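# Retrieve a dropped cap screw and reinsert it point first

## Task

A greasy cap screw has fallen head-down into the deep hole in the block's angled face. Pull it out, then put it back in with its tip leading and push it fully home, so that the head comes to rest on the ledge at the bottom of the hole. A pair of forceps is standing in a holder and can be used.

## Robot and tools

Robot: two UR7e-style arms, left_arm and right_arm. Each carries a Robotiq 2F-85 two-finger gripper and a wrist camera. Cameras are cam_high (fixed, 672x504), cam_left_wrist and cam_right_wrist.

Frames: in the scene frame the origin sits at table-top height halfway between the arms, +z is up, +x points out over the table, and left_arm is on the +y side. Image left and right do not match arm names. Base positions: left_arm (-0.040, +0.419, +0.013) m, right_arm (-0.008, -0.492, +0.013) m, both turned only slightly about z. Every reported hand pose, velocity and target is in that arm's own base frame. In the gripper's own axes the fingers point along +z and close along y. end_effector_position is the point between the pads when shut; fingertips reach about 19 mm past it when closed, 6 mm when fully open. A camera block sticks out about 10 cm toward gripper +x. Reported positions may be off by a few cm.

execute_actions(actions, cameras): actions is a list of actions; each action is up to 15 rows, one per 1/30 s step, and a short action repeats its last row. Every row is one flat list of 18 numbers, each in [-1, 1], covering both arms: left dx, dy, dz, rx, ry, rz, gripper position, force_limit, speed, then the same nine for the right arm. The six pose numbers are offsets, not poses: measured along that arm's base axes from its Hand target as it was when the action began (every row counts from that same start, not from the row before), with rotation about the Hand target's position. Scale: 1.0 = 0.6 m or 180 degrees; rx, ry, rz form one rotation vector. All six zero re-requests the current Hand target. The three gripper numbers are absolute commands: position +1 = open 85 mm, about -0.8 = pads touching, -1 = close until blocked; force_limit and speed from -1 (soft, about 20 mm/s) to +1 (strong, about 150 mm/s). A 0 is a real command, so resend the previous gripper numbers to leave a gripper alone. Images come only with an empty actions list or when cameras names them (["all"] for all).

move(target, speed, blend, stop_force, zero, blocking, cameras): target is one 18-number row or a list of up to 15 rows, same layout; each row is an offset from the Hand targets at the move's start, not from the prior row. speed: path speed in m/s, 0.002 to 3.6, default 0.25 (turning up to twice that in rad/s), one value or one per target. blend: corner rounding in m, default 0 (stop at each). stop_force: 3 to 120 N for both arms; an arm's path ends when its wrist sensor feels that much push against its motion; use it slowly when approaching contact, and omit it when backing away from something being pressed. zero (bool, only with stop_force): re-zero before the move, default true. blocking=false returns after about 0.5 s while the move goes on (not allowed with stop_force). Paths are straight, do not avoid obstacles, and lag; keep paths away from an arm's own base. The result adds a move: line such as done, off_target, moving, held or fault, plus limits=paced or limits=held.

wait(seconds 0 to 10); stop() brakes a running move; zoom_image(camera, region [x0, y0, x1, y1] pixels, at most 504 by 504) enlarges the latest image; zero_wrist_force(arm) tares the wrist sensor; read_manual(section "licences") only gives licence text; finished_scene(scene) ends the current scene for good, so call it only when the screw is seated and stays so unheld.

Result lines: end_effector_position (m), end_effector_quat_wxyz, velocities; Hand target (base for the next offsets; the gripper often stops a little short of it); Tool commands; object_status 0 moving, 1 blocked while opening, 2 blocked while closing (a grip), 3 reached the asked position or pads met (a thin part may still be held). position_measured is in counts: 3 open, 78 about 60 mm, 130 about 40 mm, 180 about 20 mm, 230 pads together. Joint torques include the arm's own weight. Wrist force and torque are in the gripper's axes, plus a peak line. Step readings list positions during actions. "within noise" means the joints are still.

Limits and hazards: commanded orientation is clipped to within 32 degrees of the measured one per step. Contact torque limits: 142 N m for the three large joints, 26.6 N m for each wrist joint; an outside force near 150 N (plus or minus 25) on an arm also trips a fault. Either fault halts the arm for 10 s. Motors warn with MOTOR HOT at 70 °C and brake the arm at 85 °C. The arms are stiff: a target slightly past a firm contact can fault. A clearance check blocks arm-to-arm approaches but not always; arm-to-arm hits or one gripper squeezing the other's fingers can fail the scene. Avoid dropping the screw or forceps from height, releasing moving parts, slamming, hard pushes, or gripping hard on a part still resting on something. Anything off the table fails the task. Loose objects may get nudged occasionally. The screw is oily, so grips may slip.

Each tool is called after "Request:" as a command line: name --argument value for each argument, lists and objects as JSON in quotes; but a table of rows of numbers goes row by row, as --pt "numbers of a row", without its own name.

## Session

Request:
execute_actions --actions '[]'

Scene clock: 0.00 s.
left_arm: end_effector_position=(+0.3448, -0.1796, +0.1978) position_measured=3 object_status=3 end_effector_quat_wxyz=(+0.686, +0.176, -0.701, +0.086) | right_arm: end_effector_position=(+0.1479, +0.4920, +0.2973) position_measured=3 object_status=3 end_effector_quat_wxyz=(-0.576, -0.079, +0.797, -0.164)
Joint positions: left_arm=[-0.375 -0.982 1.538 -0.617 -2.316 -0.162] | right_arm=[4.331 -2.205 -1.047 -2.626 2.342 0.468]
Joint velocities: within noise
Joint torques (N m): no reading
Wrist force (N): no reading
Wrist torque (N m): no reading
Wrist force, peak (N): no reading
Hand target: left_arm +0.3448, -0.1796, +0.1978; +0.686, +0.176, -0.701, +0.086 | right_arm +0.1479, +0.4920, +0.2973; -0.576, -0.079, +0.797, -0.164
Tool commands: left_gripper/position=+1.0 left_gripper/force_limit=+1.0 left_gripper/speed=+1.0 right_gripper/position=+1.0 right_gripper/force_limit=+1.0 right_gripper/speed=+1.0

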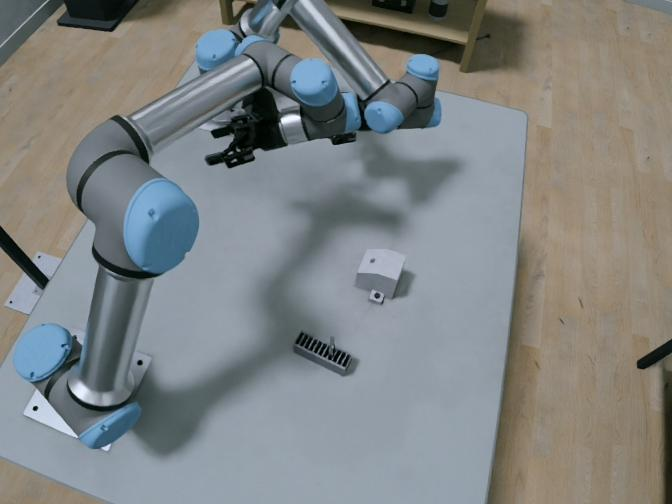

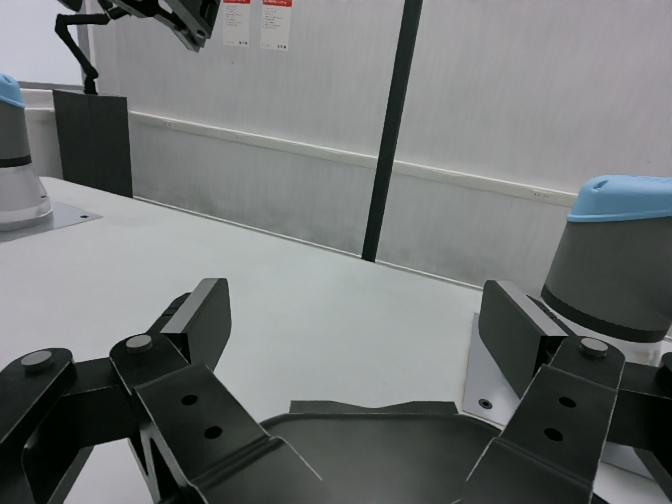

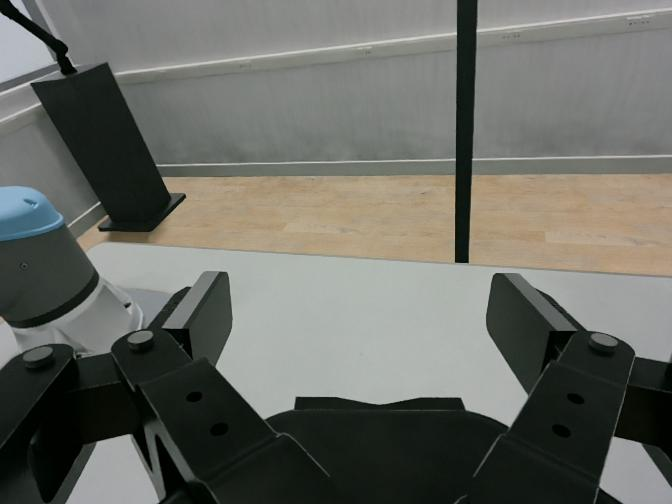

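Request:
zoom_image --camera "cam_high" --region '[260, 220, 440, 390]'

Request:
zoom_image --camera "cam_high" --region '[0, 0, 504, 480]'

Scaled by 2.800 from the camera's 672x504 image, which has a finer 960x720 frame.

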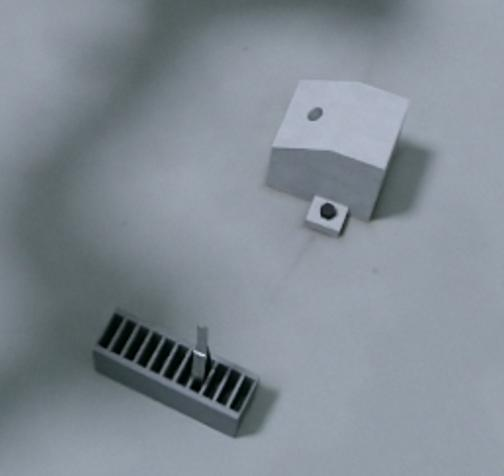

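Scaled by 1.000.

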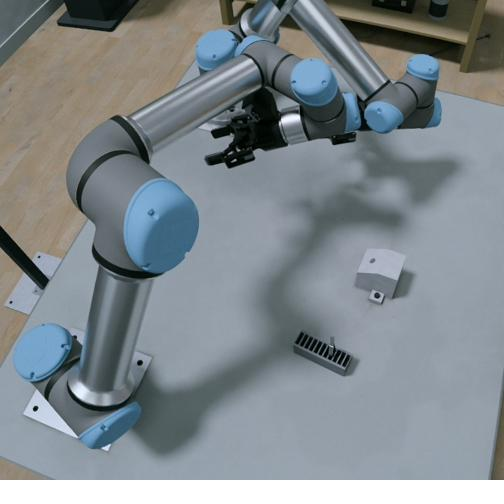

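Request:
move --target '[0,0,0,0,0,0,1,1,1,0.4035,-0.27,0.0545,0.1721,-0.3708,0.0322,1,1,1]' --speed 0.25 --cameras '["cam_high","cam_right_wrist"]'

Scene clock: 118.63 s.
left_arm: end_effector_position=(+0.3448, -0.1796, +0.1978) position_measured=3 object_status=3 end_effector_quat_wxyz=(+0.686, +0.176, -0.701, +0.086) | right_arm: end_effector_position=(+0.3900, +0.3300, +0.3301) position_measured=3 object_status=3 end_effector_quat_wxyz=(-0.001, -0.157, +0.988, +0.000)
Joint positions: left_arm=[-0.375 -0.982 1.538 -0.617 -2.316 -0.162] | right_arm=[4.108 -1.575 -1.568 -1.571 1.571 0.65]
Joint torques (N m): left_arm=[0.31 -41.82 -16.12 1.59 -0.26 -0.01] | right_arm=[11.59 23.71 16.25 4.62 -1.54 0.39]
Wrist force (N): left_arm=[-0.1 0.1 0.1] | right_arm=[-1.8 1.8 -0.7]
Wrist torque (N m): left_arm=[0.01 0.01 0.00] | right_arm=[-0.06 0.28 0.31]
Wrist force, peak (N): left_arm=[-0.4 0.0 0.1] | right_arm=[-2.2 2.0 -1.2]
Hand target: left_arm +0.3448, -0.1796, +0.1978; +0.686, +0.176, -0.701, +0.086 | right_arm +0.3900, +0.3300, +0.3300; +0.000, -0.157, +0.988, +0.000
Off the commanded pose: left_arm 0.000 m, 0 deg | right_arm 0.000 m, 0 deg.
move: done
Images, in order (width x height): cam_high 672x504, cam_right_wrist 672x504.

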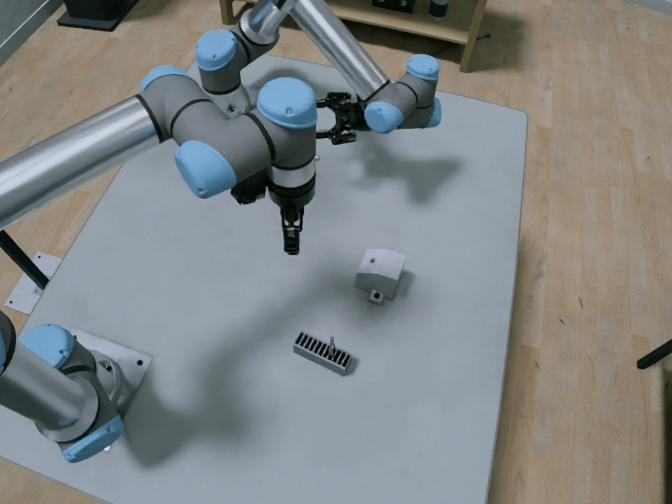

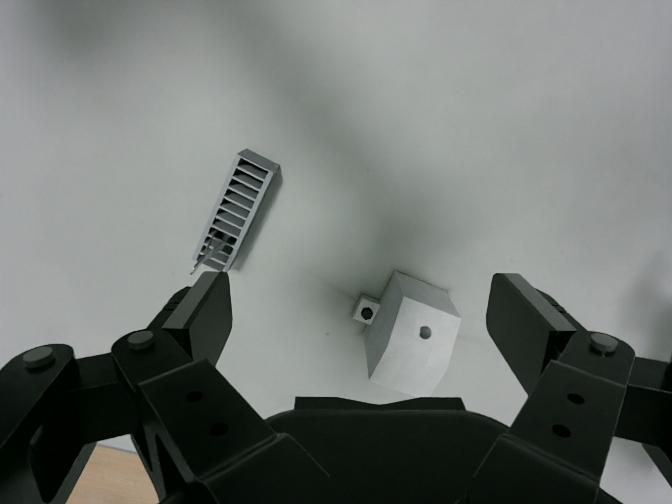

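Request:
zoom_image --camera "cam_right_wrist" --region '[170, 130, 310, 290]'

Request:
zoom_image --camera "cam_right_wrist" --region '[340, 260, 480, 400]'

Scaled by 3.150 from the camera's 672x504 image, which has a finer 960x720 frame.

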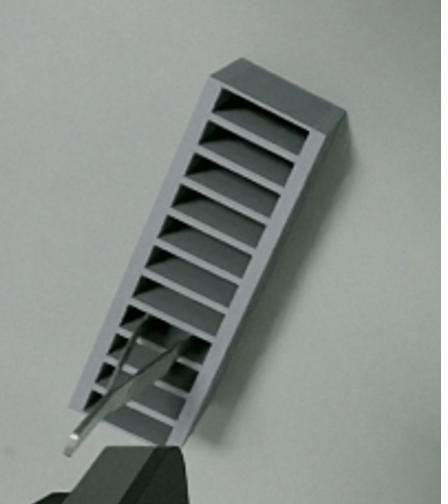

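Scaled by 3.600 from the camera's 672x504 image, which has a finer 960x720 frame.

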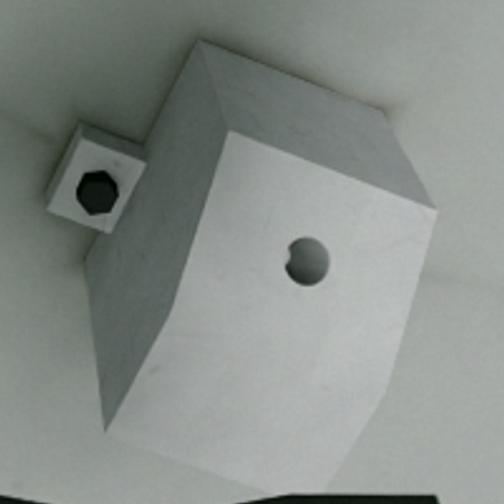

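Request:
move --target '[0,0,0,0,0,0,1,1,1,0.1733,-0.165,-0.2167,0,0,-0.1533,1,1,1]' --speed 0.2 --cameras '["cam_right_wrist"]'

Scene clock: 470.10 s.
left_arm: end_effector_position=(+0.3448, -0.1796, +0.1978) position_measured=3 object_status=3 end_effector_quat_wxyz=(+0.686, +0.176, -0.701, +0.086) | right_arm: end_effector_position=(+0.4939, +0.2310, +0.2000) position_measured=3 object_status=3 end_effector_quat_wxyz=(-0.001, +0.083, +0.997, +0.000)
Joint positions: left_arm=[-0.375 -0.982 1.538 -0.617 -2.316 -0.162] | right_arm=[3.826 -1.708 -1.762 -1.244 1.571 0.85]
Joint torques (N m): left_arm=[0.4 -41.29 -15.6 1.55 -0.3 -0.06] | right_arm=[-4.21 28.55 28.86 3.37 1.9 0.31]
Wrist force (N): left_arm=[-0.2 0.1 0.2] | right_arm=[-2.0 1.8 -1.3]
Wrist torque (N m): left_arm=[0.01 0.04 0.00] | right_arm=[-0.06 0.33 0.42]
Wrist force, peak (N): left_arm=[-0.1 0.1 0.4] | right_arm=[-1.1 3.4 -2.6]
Hand target: left_arm +0.3448, -0.1796, +0.1978; +0.686, +0.176, -0.701, +0.086 | right_arm +0.4940, +0.2310, +0.2000; -0.001, +0.083, +0.997, +0.000
Off the commanded pose: left_arm 0.000 m, 0 deg | right_arm 0.000 m, 0 deg.
move: done
Images, in order (width x height): cam_right_wrist 672x504.

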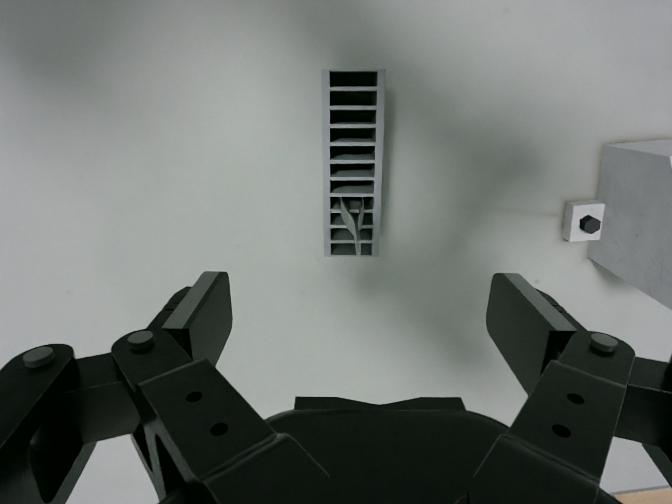

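Request:
zoom_image --camera "cam_right_wrist" --region '[300, 160, 410, 270]'

Scaled by 4.582 from the camera's 672x504 image, which has a finer 960x720 frame.

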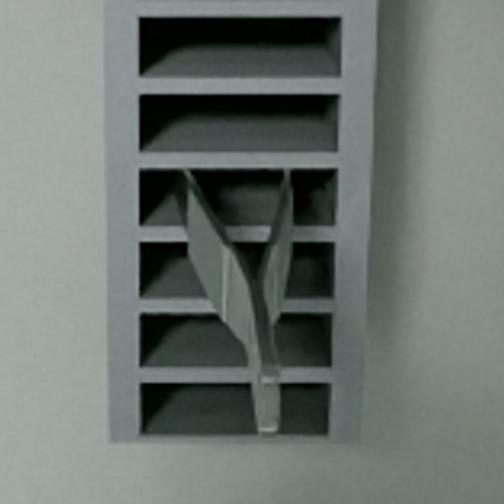

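Request:
move --pt "0 0 0 0 0 0 1 1 1 0.0075 0.0048 -0.02 0 0 0 -0.1 -0.5 0" --pt "0 0 0 0 0 0 1 1 1 0.0075 0.0048 -0.12 0 0 0 -0.1 -0.5 0" --speed 0.08 --cameras '["cam_right_wrist"]'

Request:
zoom_image --camera "cam_right_wrist" --region '[250, 130, 450, 330]'

Scene clock: 548.53 s.
left_arm: end_effector_position=(+0.3448, -0.1796, +0.1978) position_measured=3 object_status=3 end_effector_quat_wxyz=(+0.686, +0.176, -0.701, +0.086) | right_arm: end_effector_position=(+0.4985, +0.2338, +0.1279) position_measured=141 object_status=3 end_effector_quat_wxyz=(-0.001, +0.083, +0.997, +0.000)
Joint positions: left_arm=[-0.375 -0.982 1.538 -0.617 -2.316 -0.162] | right_arm=[3.824 -1.791 -1.862 -1.06 1.571 0.849]
Joint torques (N m): left_arm=[0.25 -41.77 -15.83 1.59 -0.29 -0.03] | right_arm=[-1.73 38.31 25.46 3.08 -1.19 0.49]
Wrist force (N): left_arm=[0.0 0.0 0.0] | right_arm=[-2.1 2.2 -0.8]
Wrist torque (N m): left_arm=[-0.01 0.00 0.00] | right_arm=[0.01 0.35 0.42]
Wrist force, peak (N): left_arm=[0.0 0.0 0.3] | right_arm=[-2.1 2.0 -2.6]
Hand target: left_arm +0.3448, -0.1796, +0.1978; +0.686, +0.176, -0.701, +0.086 | right_arm +0.4985, +0.2339, +0.1280; -0.001, +0.083, +0.997, +0.000
Off the commanded pose: left_arm 0.000 m, 0 deg | right_arm 0.000 m, 0 deg.
move: done
Images, in order (width x height): cam_right_wrist 672x504.

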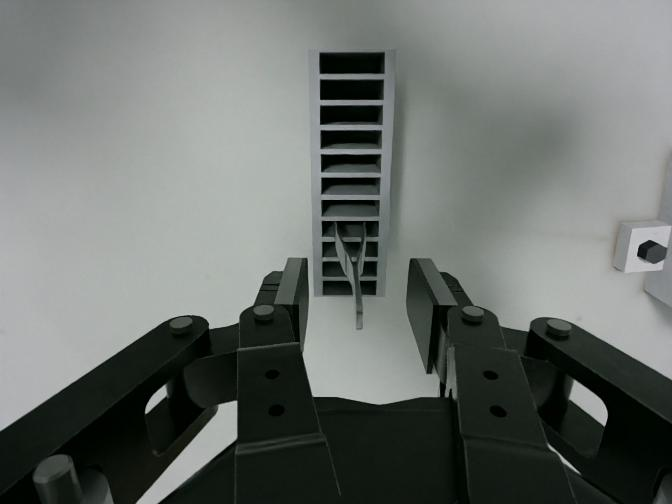

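Scaled by 2.520 from the camera's 672x504 image, which has a finer 960x720 frame.

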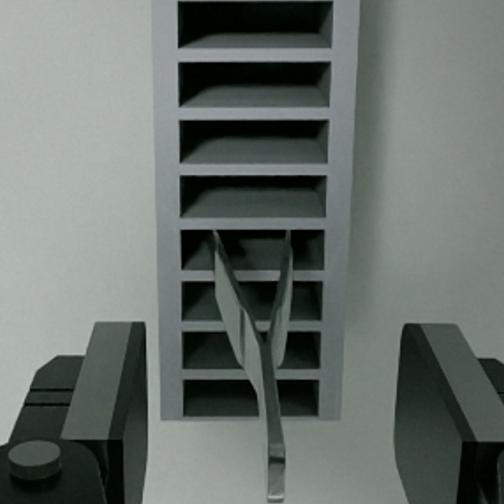

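Request:
move --target '[0,0,0,0,0,0,1,1,1,0,0,-0.0833,0,0,0,-0.1,-0.5,0]' --speed 0.08 --cameras '["cam_right_wrist"]'

Request:
zoom_image --camera "cam_right_wrist" --region '[250, 200, 450, 400]'

Scene clock: 602.50 s.
left_arm: end_effector_position=(+0.3448, -0.1796, +0.1978) position_measured=3 object_status=3 end_effector_quat_wxyz=(+0.686, +0.176, -0.701, +0.086) | right_arm: end_effector_position=(+0.4985, +0.2339, +0.0781) position_measured=141 object_status=3 end_effector_quat_wxyz=(+0.000, +0.083, +0.997, +0.000)
Joint positions: left_arm=[-0.375 -0.982 1.538 -0.617 -2.316 -0.162] | right_arm=[3.825 -1.859 -1.925 -0.93 1.571 0.849]
Joint torques (N m): left_arm=[0.17 -41.44 -16.06 1.53 -0.2 -0.03] | right_arm=[6.26 -13.29 -10.45 -5.19 -0.37 0.18]
Wrist force (N): left_arm=[0.0 0.0 0.0] | right_arm=[-1.7 1.9 -80.1]
Wrist torque (N m): left_arm=[-0.01 -0.01 0.00] | right_arm=[-0.03 0.16 0.43]
Wrist force, peak (N): left_arm=[-0.2 -0.2 0.3] | right_arm=[-1.9 2.6 -88.5]
Hand target: left_arm +0.3448, -0.1796, +0.1978; +0.686, +0.176, -0.701, +0.086 | right_arm +0.4985, +0.2339, +0.0780; -0.001, +0.083, +0.997, +0.000
Off the commanded pose: left_arm 0.000 m, 0 deg | right_arm 0.000 m, 0 deg.
move: done
Images, in order (width x height): cam_right_wrist 672x504.

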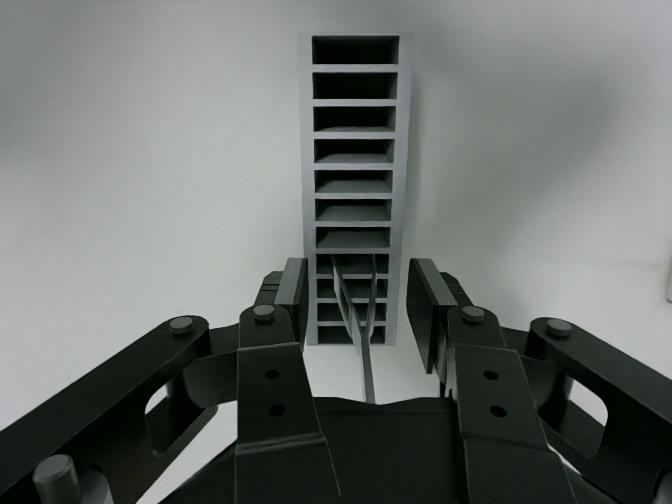

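Scaled by 2.520 from the camera's 672x504 image, which has a finer 960x720 frame.

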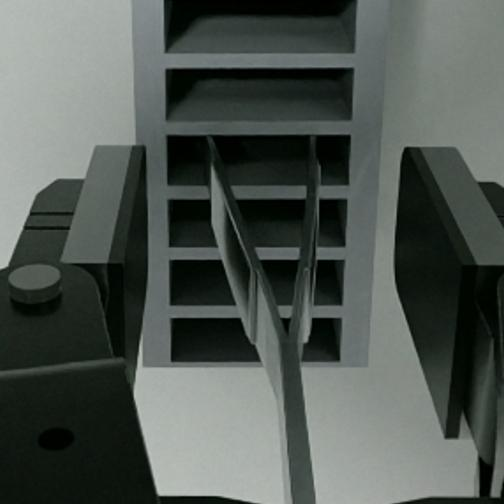

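Request:
move --target '[0,0,0,0,0,0,1,1,1,0,0,0.0167,0,0,0,-0.1,-0.5,0]' --speed 0.1

Scene clock: 613.77 s.
left_arm: end_effector_position=(+0.3448, -0.1796, +0.1978) position_measured=3 object_status=3 end_effector_quat_wxyz=(+0.686, +0.176, -0.701, +0.086) | right_arm: end_effector_position=(+0.4985, +0.2339, +0.0882) position_measured=141 object_status=3 end_effector_quat_wxyz=(+0.000, +0.083, +0.997, +0.000)
Joint positions: left_arm=[-0.375 -0.982 1.538 -0.617 -2.316 -0.162] | right_arm=[3.825 -1.844 -1.913 -0.956 1.571 0.849]
Joint torques (N m): left_arm=[0.26 -42.18 -16.4 1.59 -0.25 0.04] | right_arm=[-11.22 23.66 13.25 4.69 0.01 -1.57]
Wrist force (N): left_arm=[0.2 -0.1 0.0] | right_arm=[-2.0 2.0 -0.7]
Wrist torque (N m): left_arm=[-0.02 -0.03 0.00] | right_arm=[-0.03 0.34 0.42]
Wrist force, peak (N): left_arm=[-0.1 -0.2 0.3] | right_arm=[-1.6 2.2 -81.3]
Hand target: left_arm +0.3448, -0.1796, +0.1978; +0.686, +0.176, -0.701, +0.086 | right_arm +0.4985, +0.2339, +0.0880; -0.001, +0.083, +0.997, +0.000
Off the commanded pose: left_arm 0.000 m, 0 deg | right_arm 0.000 m, 0 deg.
move: done

Request:
move --target '[0,0,0,0,0,0,1,1,1,0,0,0,0,0,0,-0.585,-0.5,-1]' --cameras '["cam_right_wrist"]'

Request:
zoom_image --camera "cam_right_wrist" --region '[250, 200, 450, 400]'

Scene clock: 625.07 s.
left_arm: end_effector_position=(+0.3448, -0.1796, +0.1978) position_measured=3 object_status=3 end_effector_quat_wxyz=(+0.686, +0.176, -0.701, +0.086) | right_arm: end_effector_position=(+0.4985, +0.2339, +0.0880) position_measured=203 object_status=0 end_effector_quat_wxyz=(-0.001, +0.083, +0.997, +0.000)
Joint positions: left_arm=[-0.375 -0.982 1.538 -0.617 -2.316 -0.162] | right_arm=[3.825 -1.844 -1.913 -0.956 1.571 0.849]
Joint torques (N m): left_arm=[0.17 -41.95 -15.33 1.55 -0.28 -0.05] | right_arm=[-11.29 18.95 11.64 4.08 1.2 -0.51]
Wrist force (N): left_arm=[-0.2 0.1 0.1] | right_arm=[-1.9 1.8 -0.7]
Wrist torque (N m): left_arm=[0.02 0.03 0.00] | right_arm=[-0.07 0.33 0.42]
Wrist force, peak (N): left_arm=[-0.3 -0.3 0.0] | right_arm=[-2.2 2.4 -0.9]
Hand target: left_arm +0.3448, -0.1796, +0.1978; +0.686, +0.176, -0.701, +0.086 | right_arm +0.4985, +0.2339, +0.0880; -0.001, +0.083, +0.997, +0.000
Off the commanded pose: left_arm 0.000 m, 0 deg | right_arm 0.000 m, 0 deg.
move: done
Images, in order (width x height): cam_right_wrist 672x504.

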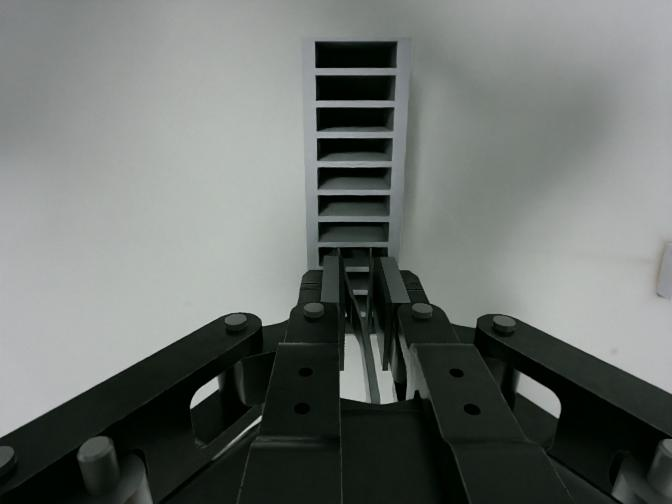

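Scaled by 2.520 from the camera's 672x504 image, which has a finer 960x720 frame.

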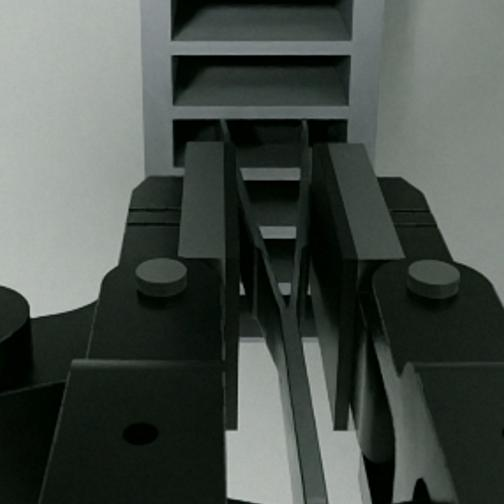

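Request:
execute_actions --actions '[[[0,0,0,0,0,0,1,1,1,0,0,0,0,0,0,-0.585,-0.5,-1]]]' --cameras '["cam_right_wrist"]'

Request:
zoom_image --camera "cam_right_wrist" --region '[250, 200, 450, 400]'

Scene clock: 632.20 s.
left_arm: end_effector_position=(+0.3448, -0.1796, +0.1978) position_measured=3 object_status=3 end_effector_quat_wxyz=(+0.686, +0.176, -0.701, +0.086) | right_arm: end_effector_position=(+0.4985, +0.2339, +0.0880) position_measured=203 object_status=3 end_effector_quat_wxyz=(-0.001, +0.083, +0.997, +0.000)
Joint positions: left_arm=[-0.375 -0.982 1.538 -0.617 -2.316 -0.162] | right_arm=[3.825 -1.844 -1.913 -0.956 1.571 0.849]
Joint torques (N m): left_arm=[0.68 -42.17 -15.81 1.6 -0.24 -0.09] | right_arm=[-10.72 19.15 11.48 4.67 1.65 -0.04]
Wrist force (N): left_arm=[-0.1 0.0 0.1] | right_arm=[-1.9 2.1 -0.6]
Wrist torque (N m): left_arm=[0.01 0.02 0.00] | right_arm=[-0.03 0.33 0.42]
Wrist force, peak (N): left_arm=[-0.1 -0.2 0.4] | right_arm=[-2.5 2.2 -0.9]
Hand target: left_arm +0.3448, -0.1796, +0.1978; +0.686, +0.176, -0.701, +0.086 | right_arm +0.4985, +0.2339, +0.0880; -0.001, +0.083, +0.997, +0.000
Off the commanded pose: left_arm 0.000 m, 0 deg | right_arm 0.000 m, 0 deg.
Step readings (end_effector_position of left_arm | right_arm):
0: (+0.3448, -0.1796, +0.1978) | (+0.4985, +0.2339, +0.0880)
1: (+0.3448, -0.1796, +0.1978) | (+0.4985, +0.2339, +0.0880)
2: (+0.3448, -0.1796, +0.1978) | (+0.4985, +0.2339, +0.0880)
4: (+0.3448, -0.1796, +0.1978) | (+0.4985, +0.2339, +0.0880)
8: (+0.3448, -0.1796, +0.1978) | (+0.4985, +0.2339, +0.0880)
15: (+0.3448, -0.1796, +0.1978) | (+0.4985, +0.2339, +0.0880)
Images, in order (width x height): cam_right_wrist 672x504.

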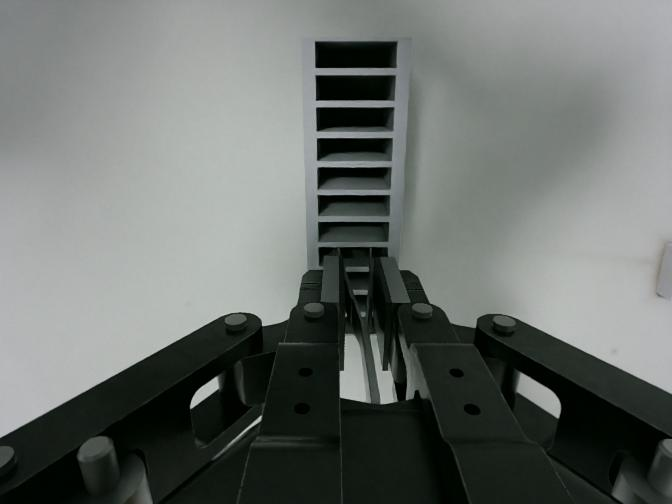

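Scaled by 2.520 from the camera's 672x504 image, which has a finer 960x720 frame.

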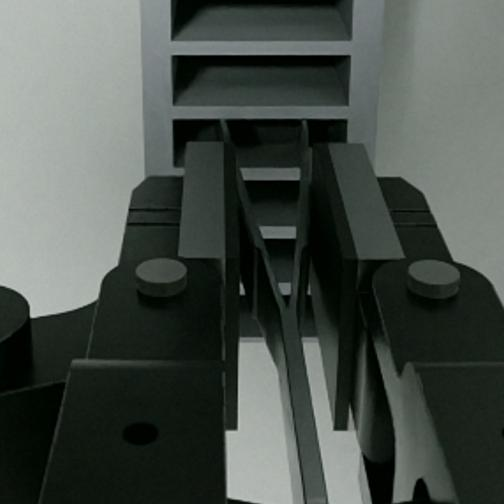

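Request:
move --target '[0,0,0,0,0,0,1,1,1,0,0,0.05,0,0,0,-0.6,-0.5,-1]' --speed 0.05

Request:
move --target '[0,0,0,0,0,0,1,1,1,0,0,0.25,0,0,0,-0.6,-0.5,-1]' --speed 0.1 --cameras '["cam_right_wrist","cam_high"]'

Request:
zoom_image --camera "cam_right_wrist" --region '[270, 160, 430, 320]'

Scene clock: 644.17 s.
left_arm: end_effector_position=(+0.3448, -0.1796, +0.1978) position_measured=3 object_status=3 end_effector_quat_wxyz=(+0.686, +0.176, -0.701, +0.086) | right_arm: end_effector_position=(+0.4985, +0.2339, +0.1182) position_measured=205 object_status=3 end_effector_quat_wxyz=(+0.000, +0.083, +0.997, +0.000)
Joint positions: left_arm=[-0.375 -0.982 1.538 -0.617 -2.316 -0.162] | right_arm=[3.825 -1.803 -1.876 -1.034 1.571 0.849]
Joint torques (N m): left_arm=[0.63 -41.96 -16.2 1.62 -0.23 0.11] | right_arm=[-10.48 18.15 11.63 4.61 1.92 0.12]
Wrist force (N): left_arm=[-0.1 0.0 0.0] | right_arm=[-2.0 2.3 -0.7]
Wrist torque (N m): left_arm=[0.00 0.01 0.00] | right_arm=[0.01 0.34 0.42]
Wrist force, peak (N): left_arm=[-0.3 0.2 -0.2] | right_arm=[-2.1 2.4 -1.6]
Hand target: left_arm +0.3448, -0.1796, +0.1978; +0.686, +0.176, -0.701, +0.086 | right_arm +0.4985, +0.2339, +0.1180; -0.001, +0.083, +0.997, +0.000
Off the commanded pose: left_arm 0.000 m, 0 deg | right_arm 0.000 m, 0 deg.
move: done

Scene clock: 646.13 s.
left_arm: end_effector_position=(+0.3448, -0.1796, +0.1978) position_measured=3 object_status=3 end_effector_quat_wxyz=(+0.686, +0.176, -0.701, +0.086) | right_arm: end_effector_position=(+0.4985, +0.2338, +0.2680) position_measured=205 object_status=3 end_effector_quat_wxyz=(+0.000, +0.083, +0.997, +0.000)
Joint positions: left_arm=[-0.375 -0.982 1.538 -0.617 -2.316 -0.162] | right_arm=[3.825 -1.682 -1.613 -1.419 1.571 0.849]
Joint torques (N m): left_arm=[0.12 -42.17 -16.23 1.65 -0.32 0.07] | right_arm=[-7.23 16.6 29.38 2.02 0.1 -0.69]
Wrist force (N): left_arm=[0.0 0.1 0.1] | right_arm=[-1.6 2.2 -0.5]
Wrist torque (N m): left_arm=[0.01 0.00 0.00] | right_arm=[-0.01 0.27 0.44]
Wrist force, peak (N): left_arm=[0.1 -0.3 0.2] | right_arm=[-2.1 1.8 -2.1]
Hand target: left_arm +0.3448, -0.1796, +0.1978; +0.686, +0.176, -0.701, +0.086 | right_arm +0.4985, +0.2339, +0.2680; -0.001, +0.083, +0.997, +0.000
Off the commanded pose: left_arm 0.000 m, 0 deg | right_arm 0.000 m, 0 deg.
move: done
Images, in order (width x height): cam_high 672x504, cam_right_wrist 672x504.

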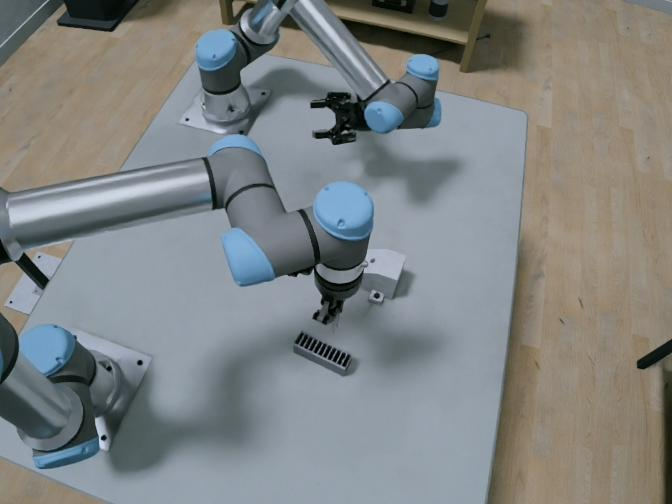

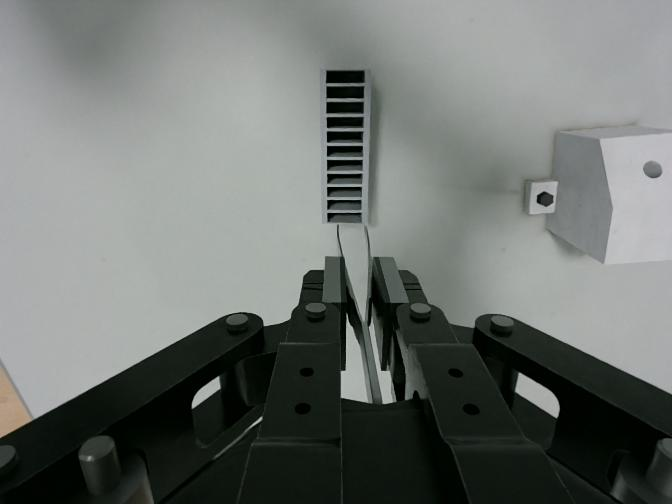

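Scaled by 3.150 from the camera's 672x504 image, which has a finer 960x720 frame.

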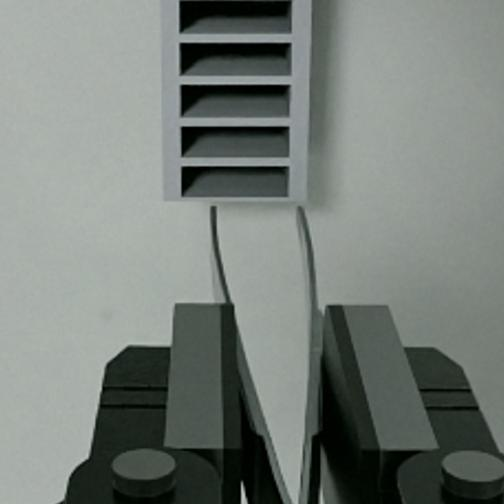

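Request:
move --target '[0,0,0,0,0,0,1,1,1,-0.01167,0.39967,-0.07133,-0.02556,-0.18723,0.01919,-0.6,-0.5,-1]' --speed 0.12 --cameras '["cam_right_wrist"]'

Request:
zoom_image --camera "cam_right_wrist" --region '[270, 30, 410, 170]'

Scene clock: 737.47 s.
left_arm: end_effector_position=(+0.3448, -0.1796, +0.1978) position_measured=3 object_status=3 end_effector_quat_wxyz=(+0.686, +0.176, -0.701, +0.086) | right_arm: end_effector_position=(+0.4915, +0.4737, +0.2252) position_measured=205 object_status=3 end_effector_quat_wxyz=(+0.291, +0.050, +0.955, -0.016)
Joint positions: left_arm=[-0.375 -0.982 1.538 -0.617 -2.316 -0.162] | right_arm=[4.316 -1.869 -1.663 -0.99 1.006 1.223]
Joint torques (N m): left_arm=[0.56 -42.7 -15.69 1.61 -0.32 -0.06] | right_arm=[-3.38 36.59 13.89 2.27 -1.9 -1.15]
Wrist force (N): left_arm=[0.1 0.0 0.2] | right_arm=[-2.6 3.5 -0.6]
Wrist torque (N m): left_arm=[0.00 -0.02 0.00] | right_arm=[0.25 0.53 0.70]
Wrist force, peak (N): left_arm=[-0.2 0.3 0.0] | right_arm=[-1.7 4.8 -0.7]
Hand target: left_arm +0.3448, -0.1796, +0.1978; +0.686, +0.176, -0.701, +0.086 | right_arm +0.4915, +0.4737, +0.2252; +0.292, +0.050, +0.955, -0.016
Off the commanded pose: left_arm 0.000 m, 0 deg | right_arm 0.000 m, 0 deg.
move: done
Images, in order (width x height): cam_right_wrist 672x504.

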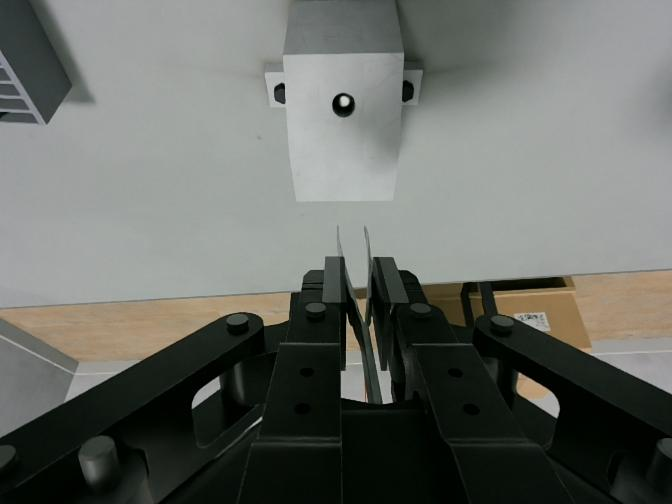

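Scaled by 3.600 from the camera's 672x504 image, which has a finer 960x720 frame.

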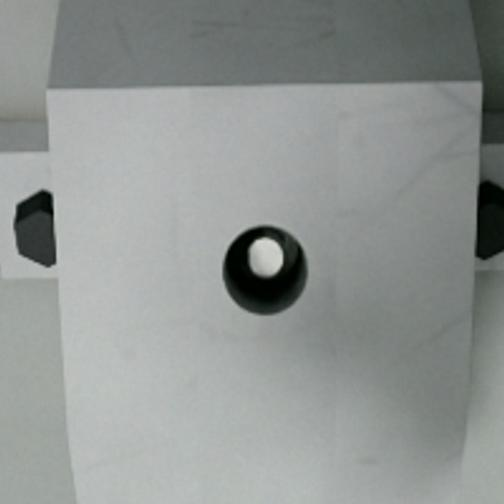

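Request:
zoom_image --camera "cam_right_wrist" --region '[328, 90, 358, 120]'

Scaled by 16.800 from the camera's 672x504 image, which has a finer 960x720 frame.

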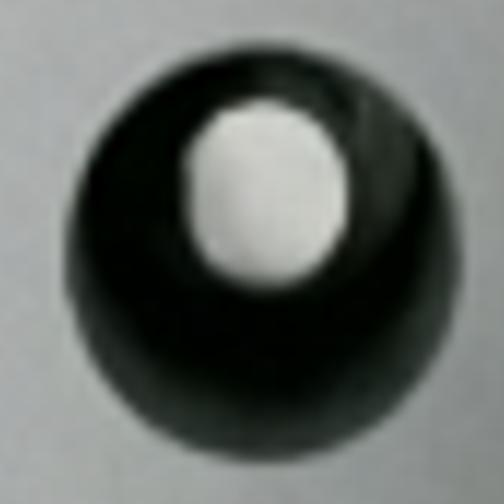

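Request:
zoom_image --camera "cam_right_wrist" --region '[270, 40, 420, 210]'

Scaled by 2.965 from the camera's 672x504 image, which has a finer 960x720 frame.

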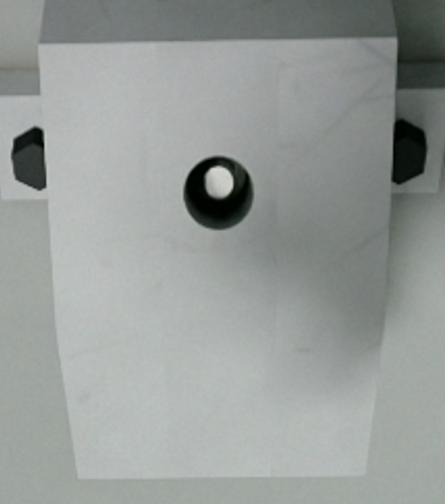

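Request:
move --target '[0.3837,-0.209,-0.163,-0.0357,-0.0252,0.3803,0.2,-0.4,0,0,0,0,0,0,0,-0.6,-0.5,-1]' --speed 0.2 --cameras '["cam_left_wrist","cam_right_wrist","cam_high"]'

Scene clock: 826.23 s.
left_arm: end_effector_position=(+0.3759, -0.1963, +0.1846) position_measured=104 object_status=0 end_effector_quat_wxyz=(+0.674, +0.226, -0.687, +0.147) | right_arm: end_effector_position=(+0.4915, +0.4737, +0.2252) position_measured=205 object_status=3 end_effector_quat_wxyz=(+0.292, +0.050, +0.955, -0.016)
Joint positions: left_arm=[-0.334 -0.947 1.517 -0.642 -2.436 -0.158] | right_arm=[4.316 -1.869 -1.663 -0.99 1.006 1.223]
Joint torques (N m): left_arm=[-5.81 -51.27 -17.96 2.71 0.95 2.1] | right_arm=[0.64 37.37 13.34 3.82 -3.27 0.7]
Wrist force (N): left_arm=[0.0 0.1 -0.2] | right_arm=[-2.9 3.4 -0.6]
Wrist torque (N m): left_arm=[0.01 -0.02 -0.13] | right_arm=[0.24 0.59 0.71]
Wrist force, peak (N): left_arm=[-2.0 0.0 -2.2] | right_arm=[-2.8 3.7 -0.9]
Hand target: left_arm +0.3759, -0.1963, +0.1846; +0.674, +0.226, -0.687, +0.147 (not the last commanded pose) | right_arm +0.4915, +0.4737, +0.2252; +0.292, +0.050, +0.955, -0.016
Off the commanded pose: left_arm 0.242 m, 60 deg | right_arm 0.000 m, 0 deg.
move: held (left_arm; a check stopped the path); limits=held
pose unreachable (left arm): on one or more control steps of this call, first in action 0 (counted from 0), this arm could not follow its commanded pose, so it was not sent that pose on those steps. It may still have moved: this result reports where it is.
cause: moving toward the commanded pose would bring two parts of the arm too close to each other (its gripper and another part of the arm, with joints 4 (wrist 1) to 6 (wrist 3) between them, 3 mm apart when it was first held).

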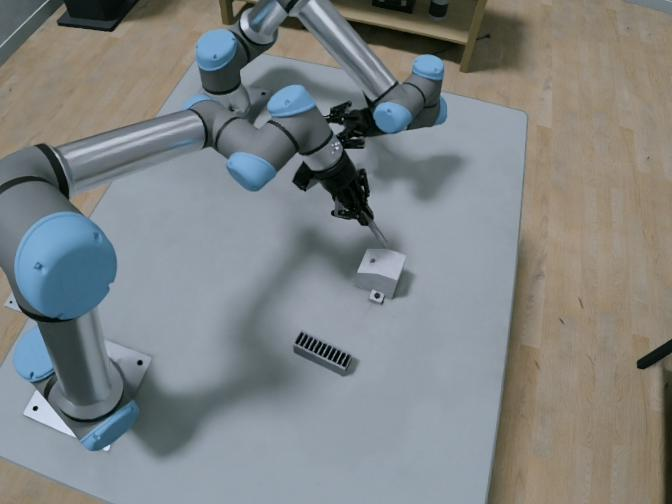

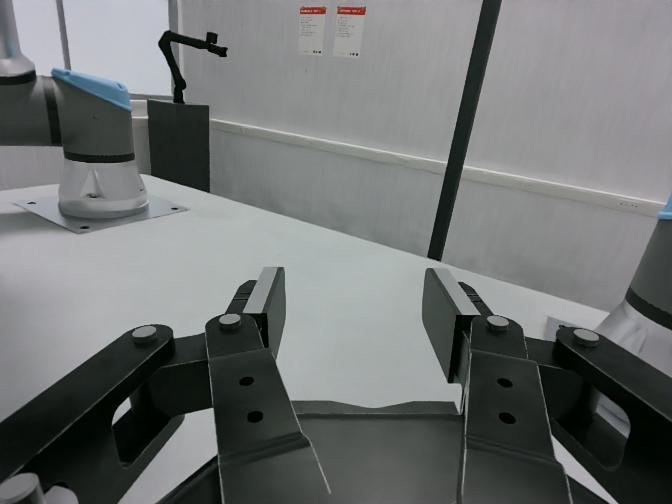

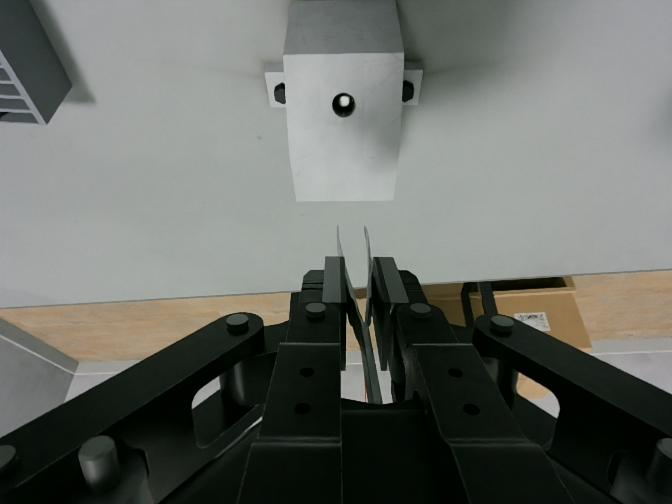

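Request:
move --target '[0,0,0,0,0,0,0.2,-0.4,0,-0.06217,-0.00033,-0.1055,-0.00087,-0.00829,0,-0.63,-0.5,-1]' --speed 0.06 --cameras '["cam_right_wrist"]'

Request:
zoom_image --camera "cam_right_wrist" --region '[290, 160, 410, 280]'

Scene clock: 1097.60 s.
left_arm: end_effector_position=(+0.3759, -0.1963, +0.1846) position_measured=104 object_status=3 end_effector_quat_wxyz=(+0.674, +0.226, -0.687, +0.147) | right_arm: end_effector_position=(+0.4541, +0.4735, +0.1618) position_measured=208 object_status=3 end_effector_quat_wxyz=(+0.304, +0.049, +0.951, -0.016)
Joint positions: left_arm=[-0.334 -0.948 1.517 -0.642 -2.436 -0.158] | right_arm=[4.387 -1.887 -1.822 -0.85 0.969 1.301]
Joint torques (N m): left_arm=[-5.43 -51.24 -3.26 2.64 0.83 -1] | right_arm=[-12.96 42.8 29.34 1.62 1.43 -1.52]
Wrist force (N): left_arm=[0.1 0.3 -0.2] | right_arm=[-2.9 3.2 -0.7]
Wrist torque (N m): left_arm=[0.04 -0.03 -0.13] | right_arm=[0.20 0.55 0.69]
Wrist force, peak (N): left_arm=[-0.3 0.3 -0.3] | right_arm=[-3.8 3.8 -1.0]
Hand target: left_arm +0.3759, -0.1963, +0.1846; +0.674, +0.226, -0.687, +0.147 | right_arm +0.4542, +0.4735, +0.1619; +0.304, +0.049, +0.951, -0.016
Off the commanded pose: left_arm 0.000 m, 0 deg | right_arm 0.000 m, 0 deg.
move: done
Images, in order (width x height): cam_right_wrist 672x504.

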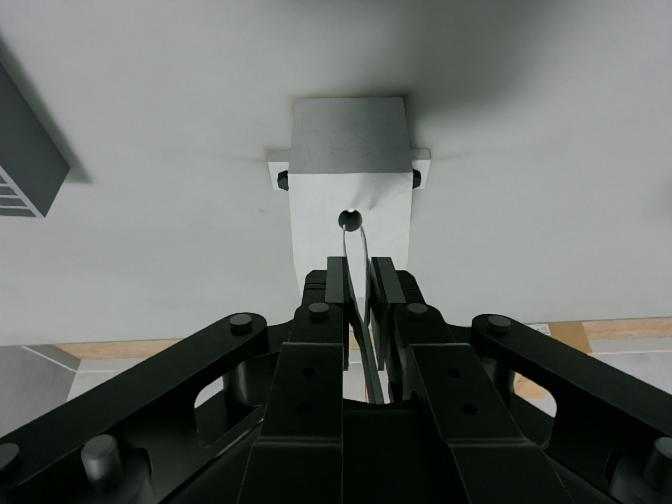

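Scaled by 4.200 from the camera's 672x504 image, which has a finer 960x720 frame.

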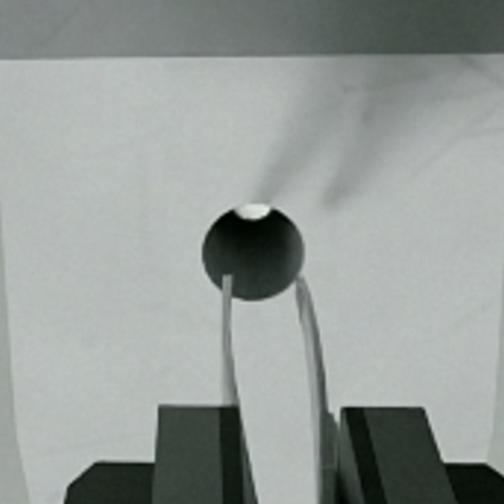

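Request:
move --target '[0,0,0,0,0,0,0.2,-0.4,0,0.0085,-0.00242,-0.01222,0,0,0,-0.62,-0.5,-1]' --speed 0.03 --cameras '["cam_right_wrist"]'

Request:
zoom_image --camera "cam_right_wrist" --region '[320, 190, 390, 260]'

Scene clock: 1126.47 s.
left_arm: end_effector_position=(+0.3759, -0.1963, +0.1846) position_measured=104 object_status=3 end_effector_quat_wxyz=(+0.674, +0.226, -0.687, +0.147) | right_arm: end_effector_position=(+0.4594, +0.4719, +0.1544) position_measured=207 object_status=3 end_effector_quat_wxyz=(+0.304, +0.049, +0.951, -0.016)
Joint positions: left_arm=[-0.334 -0.948 1.517 -0.642 -2.436 -0.158] | right_arm=[4.377 -1.901 -1.827 -0.824 0.971 1.289]
Joint torques (N m): left_arm=[-5.8 -51.91 -3.46 2.49 0.61 -2.11] | right_arm=[6.75 42.3 18.84 1.11 0.66 0.8]
Wrist force (N): left_arm=[0.0 0.1 -0.1] | right_arm=[-2.7 3.2 -0.5]
Wrist torque (N m): left_arm=[0.01 -0.01 -0.13] | right_arm=[0.21 0.53 0.71]
Wrist force, peak (N): left_arm=[-0.3 0.1 -0.3] | right_arm=[-3.2 3.3 -1.2]
Hand target: left_arm +0.3759, -0.1963, +0.1846; +0.674, +0.226, -0.687, +0.147 | right_arm +0.4593, +0.4720, +0.1546; +0.304, +0.049, +0.951, -0.016
Off the commanded pose: left_arm 0.000 m, 0 deg | right_arm 0.000 m, 0 deg.
move: done
Images, in order (width x height): cam_right_wrist 672x504.

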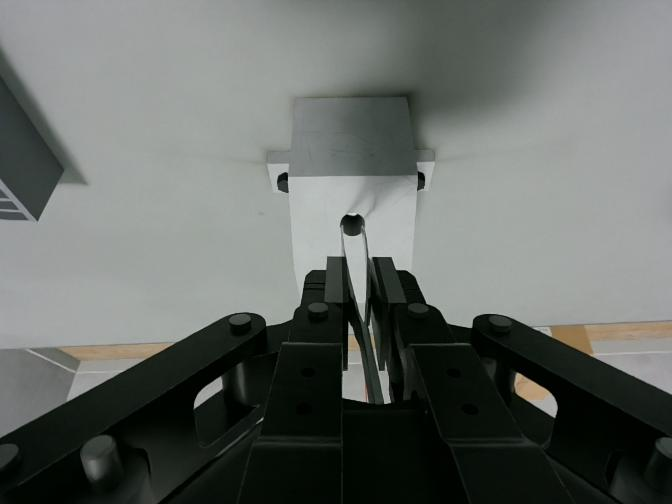

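Scaled by 7.200 from the camera's 672x504 image, which has a finer 960x720 frame.

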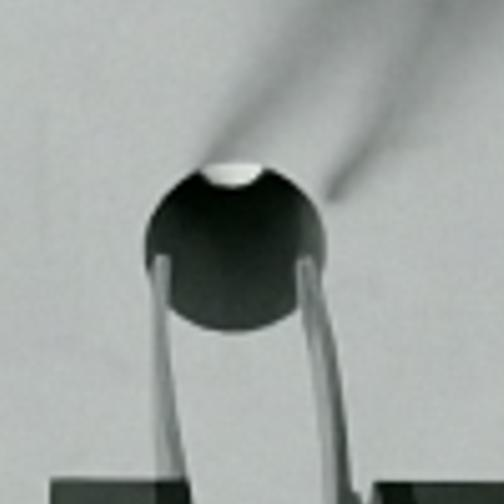

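Request:
move --target '[0,0,0,0,0,0,0.2,-0.4,0,0.01643,-0.00105,-0.02307,0,0,0,-0.62,-0.5,-1]' --speed 0.02 --stop_force 5 --cameras '["cam_right_wrist"]'

Request:
zoom_image --camera "cam_right_wrist" --region '[320, 200, 390, 270]'

Scene clock: 1148.20 s.
left_arm: end_effector_position=(+0.3759, -0.1963, +0.1846) position_measured=104 object_status=3 end_effector_quat_wxyz=(+0.674, +0.226, -0.687, +0.147) | right_arm: end_effector_position=(+0.4691, +0.4714, +0.1408) position_measured=207 object_status=3 end_effector_quat_wxyz=(+0.304, +0.049, +0.951, -0.016)
Joint positions: left_arm=[-0.334 -0.948 1.517 -0.642 -2.436 -0.158] | right_arm=[4.36 -1.931 -1.828 -0.781 0.973 1.27]
Joint torques (N m): left_arm=[-5.94 -51.27 -2.64 2.4 0.45 -2.05] | right_arm=[10.96 45.56 15.48 1.43 -1.95 1.53]
Wrist force (N): left_arm=[-0.1 0.2 -0.1] | right_arm=[-2.8 3.3 -0.4]
Wrist torque (N m): left_arm=[0.03 0.00 -0.14] | right_arm=[0.22 0.55 0.70]
Wrist force, peak (N): left_arm=[-0.2 0.6 -0.2] | right_arm=[-3.0 3.5 -0.7]
Hand target: left_arm +0.3759, -0.1963, +0.1846; +0.674, +0.226, -0.687, +0.147 | right_arm +0.4692, +0.4714, +0.1408; +0.304, +0.049, +0.951, -0.016
Off the commanded pose: left_arm 0.000 m, 0 deg | right_arm 0.000 m, 0 deg.
move: done
Images, in order (width x height): cam_right_wrist 672x504.

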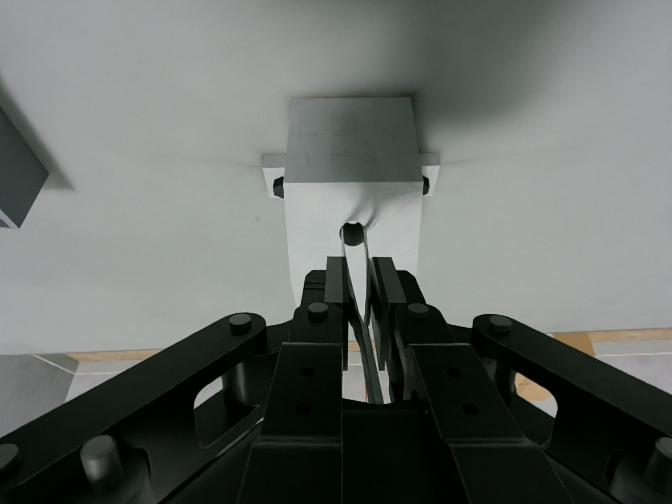

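Scaled by 7.200 from the camera's 672x504 image, which has a finer 960x720 frame.

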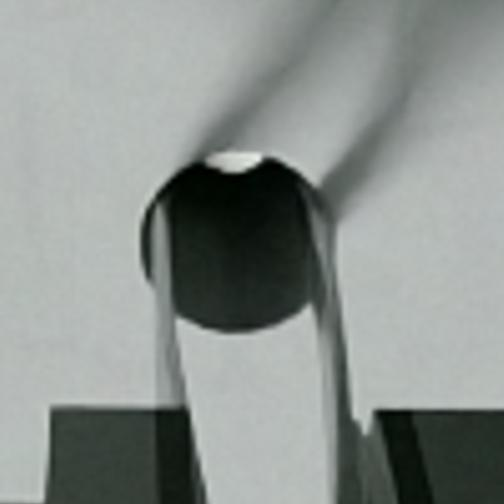

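Request:
move --pt "0 0 0 0 0 0 0.2 -0.4 0 -0.0001 -0.001 0 0 0 0 -0.62 -0.5 -1" --pt "0 0 0 0 0 0 0.2 -0.4 0 0.01145 -0.00221 -0.01628 0 0 0 -0.62 -0.5 -1" --speed 0.02 --stop_force 5 --cameras '["cam_right_wrist"]'

Request:
zoom_image --camera "cam_right_wrist" --region '[320, 200, 390, 270]'

Scene clock: 1175.23 s.
left_arm: end_effector_position=(+0.3759, -0.1963, +0.1846) position_measured=104 object_status=3 end_effector_quat_wxyz=(+0.674, +0.226, -0.687, +0.147) | right_arm: end_effector_position=(+0.4760, +0.4700, +0.1310) position_measured=207 object_status=3 end_effector_quat_wxyz=(+0.304, +0.049, +0.951, -0.016)
Joint positions: left_arm=[-0.334 -0.948 1.517 -0.642 -2.436 -0.158] | right_arm=[4.348 -1.952 -1.83 -0.75 0.976 1.255]
Joint torques (N m): left_arm=[-5.89 -52.09 -3.61 2.41 0.24 -2.02] | right_arm=[11.34 45.81 13.16 1.53 -2.05 1.57]
Wrist force (N): left_arm=[-0.4 0.0 -0.1] | right_arm=[-2.8 3.4 -0.6]
Wrist torque (N m): left_arm=[0.01 0.04 -0.13] | right_arm=[0.23 0.55 0.71]
Wrist force, peak (N): left_arm=[-0.1 0.2 -0.6] | right_arm=[-2.9 3.6 -0.6]
Hand target: left_arm +0.3759, -0.1963, +0.1846; +0.674, +0.226, -0.687, +0.147 | right_arm +0.4760, +0.4700, +0.1310; +0.304, +0.049, +0.951, -0.016
Off the commanded pose: left_arm 0.000 m, 0 deg | right_arm 0.000 m, 0 deg.
move: done
Images, in order (width x height): cam_right_wrist 672x504.

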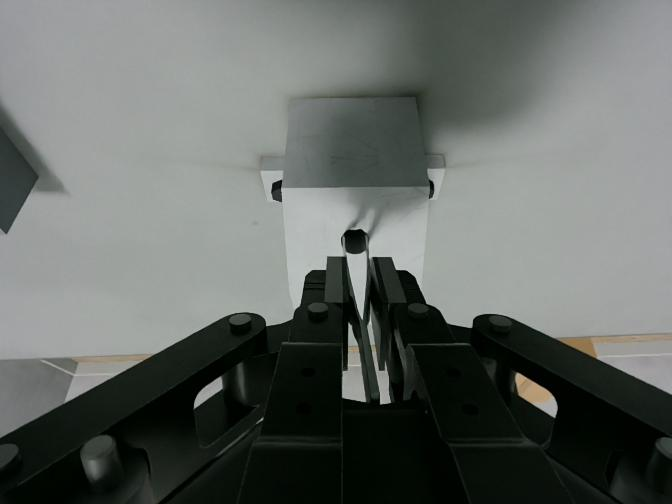

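Scaled by 7.200 from the camera's 672x504 image, which has a finer 960x720 frame.

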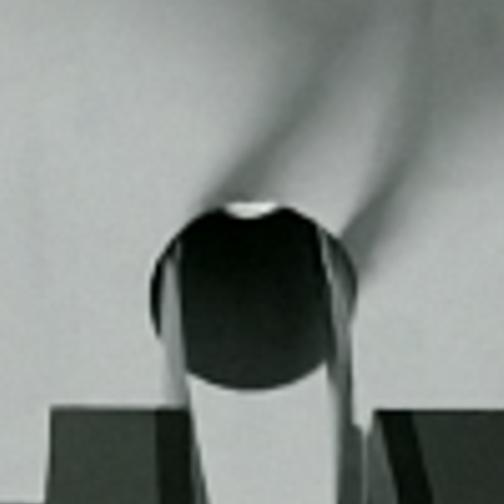

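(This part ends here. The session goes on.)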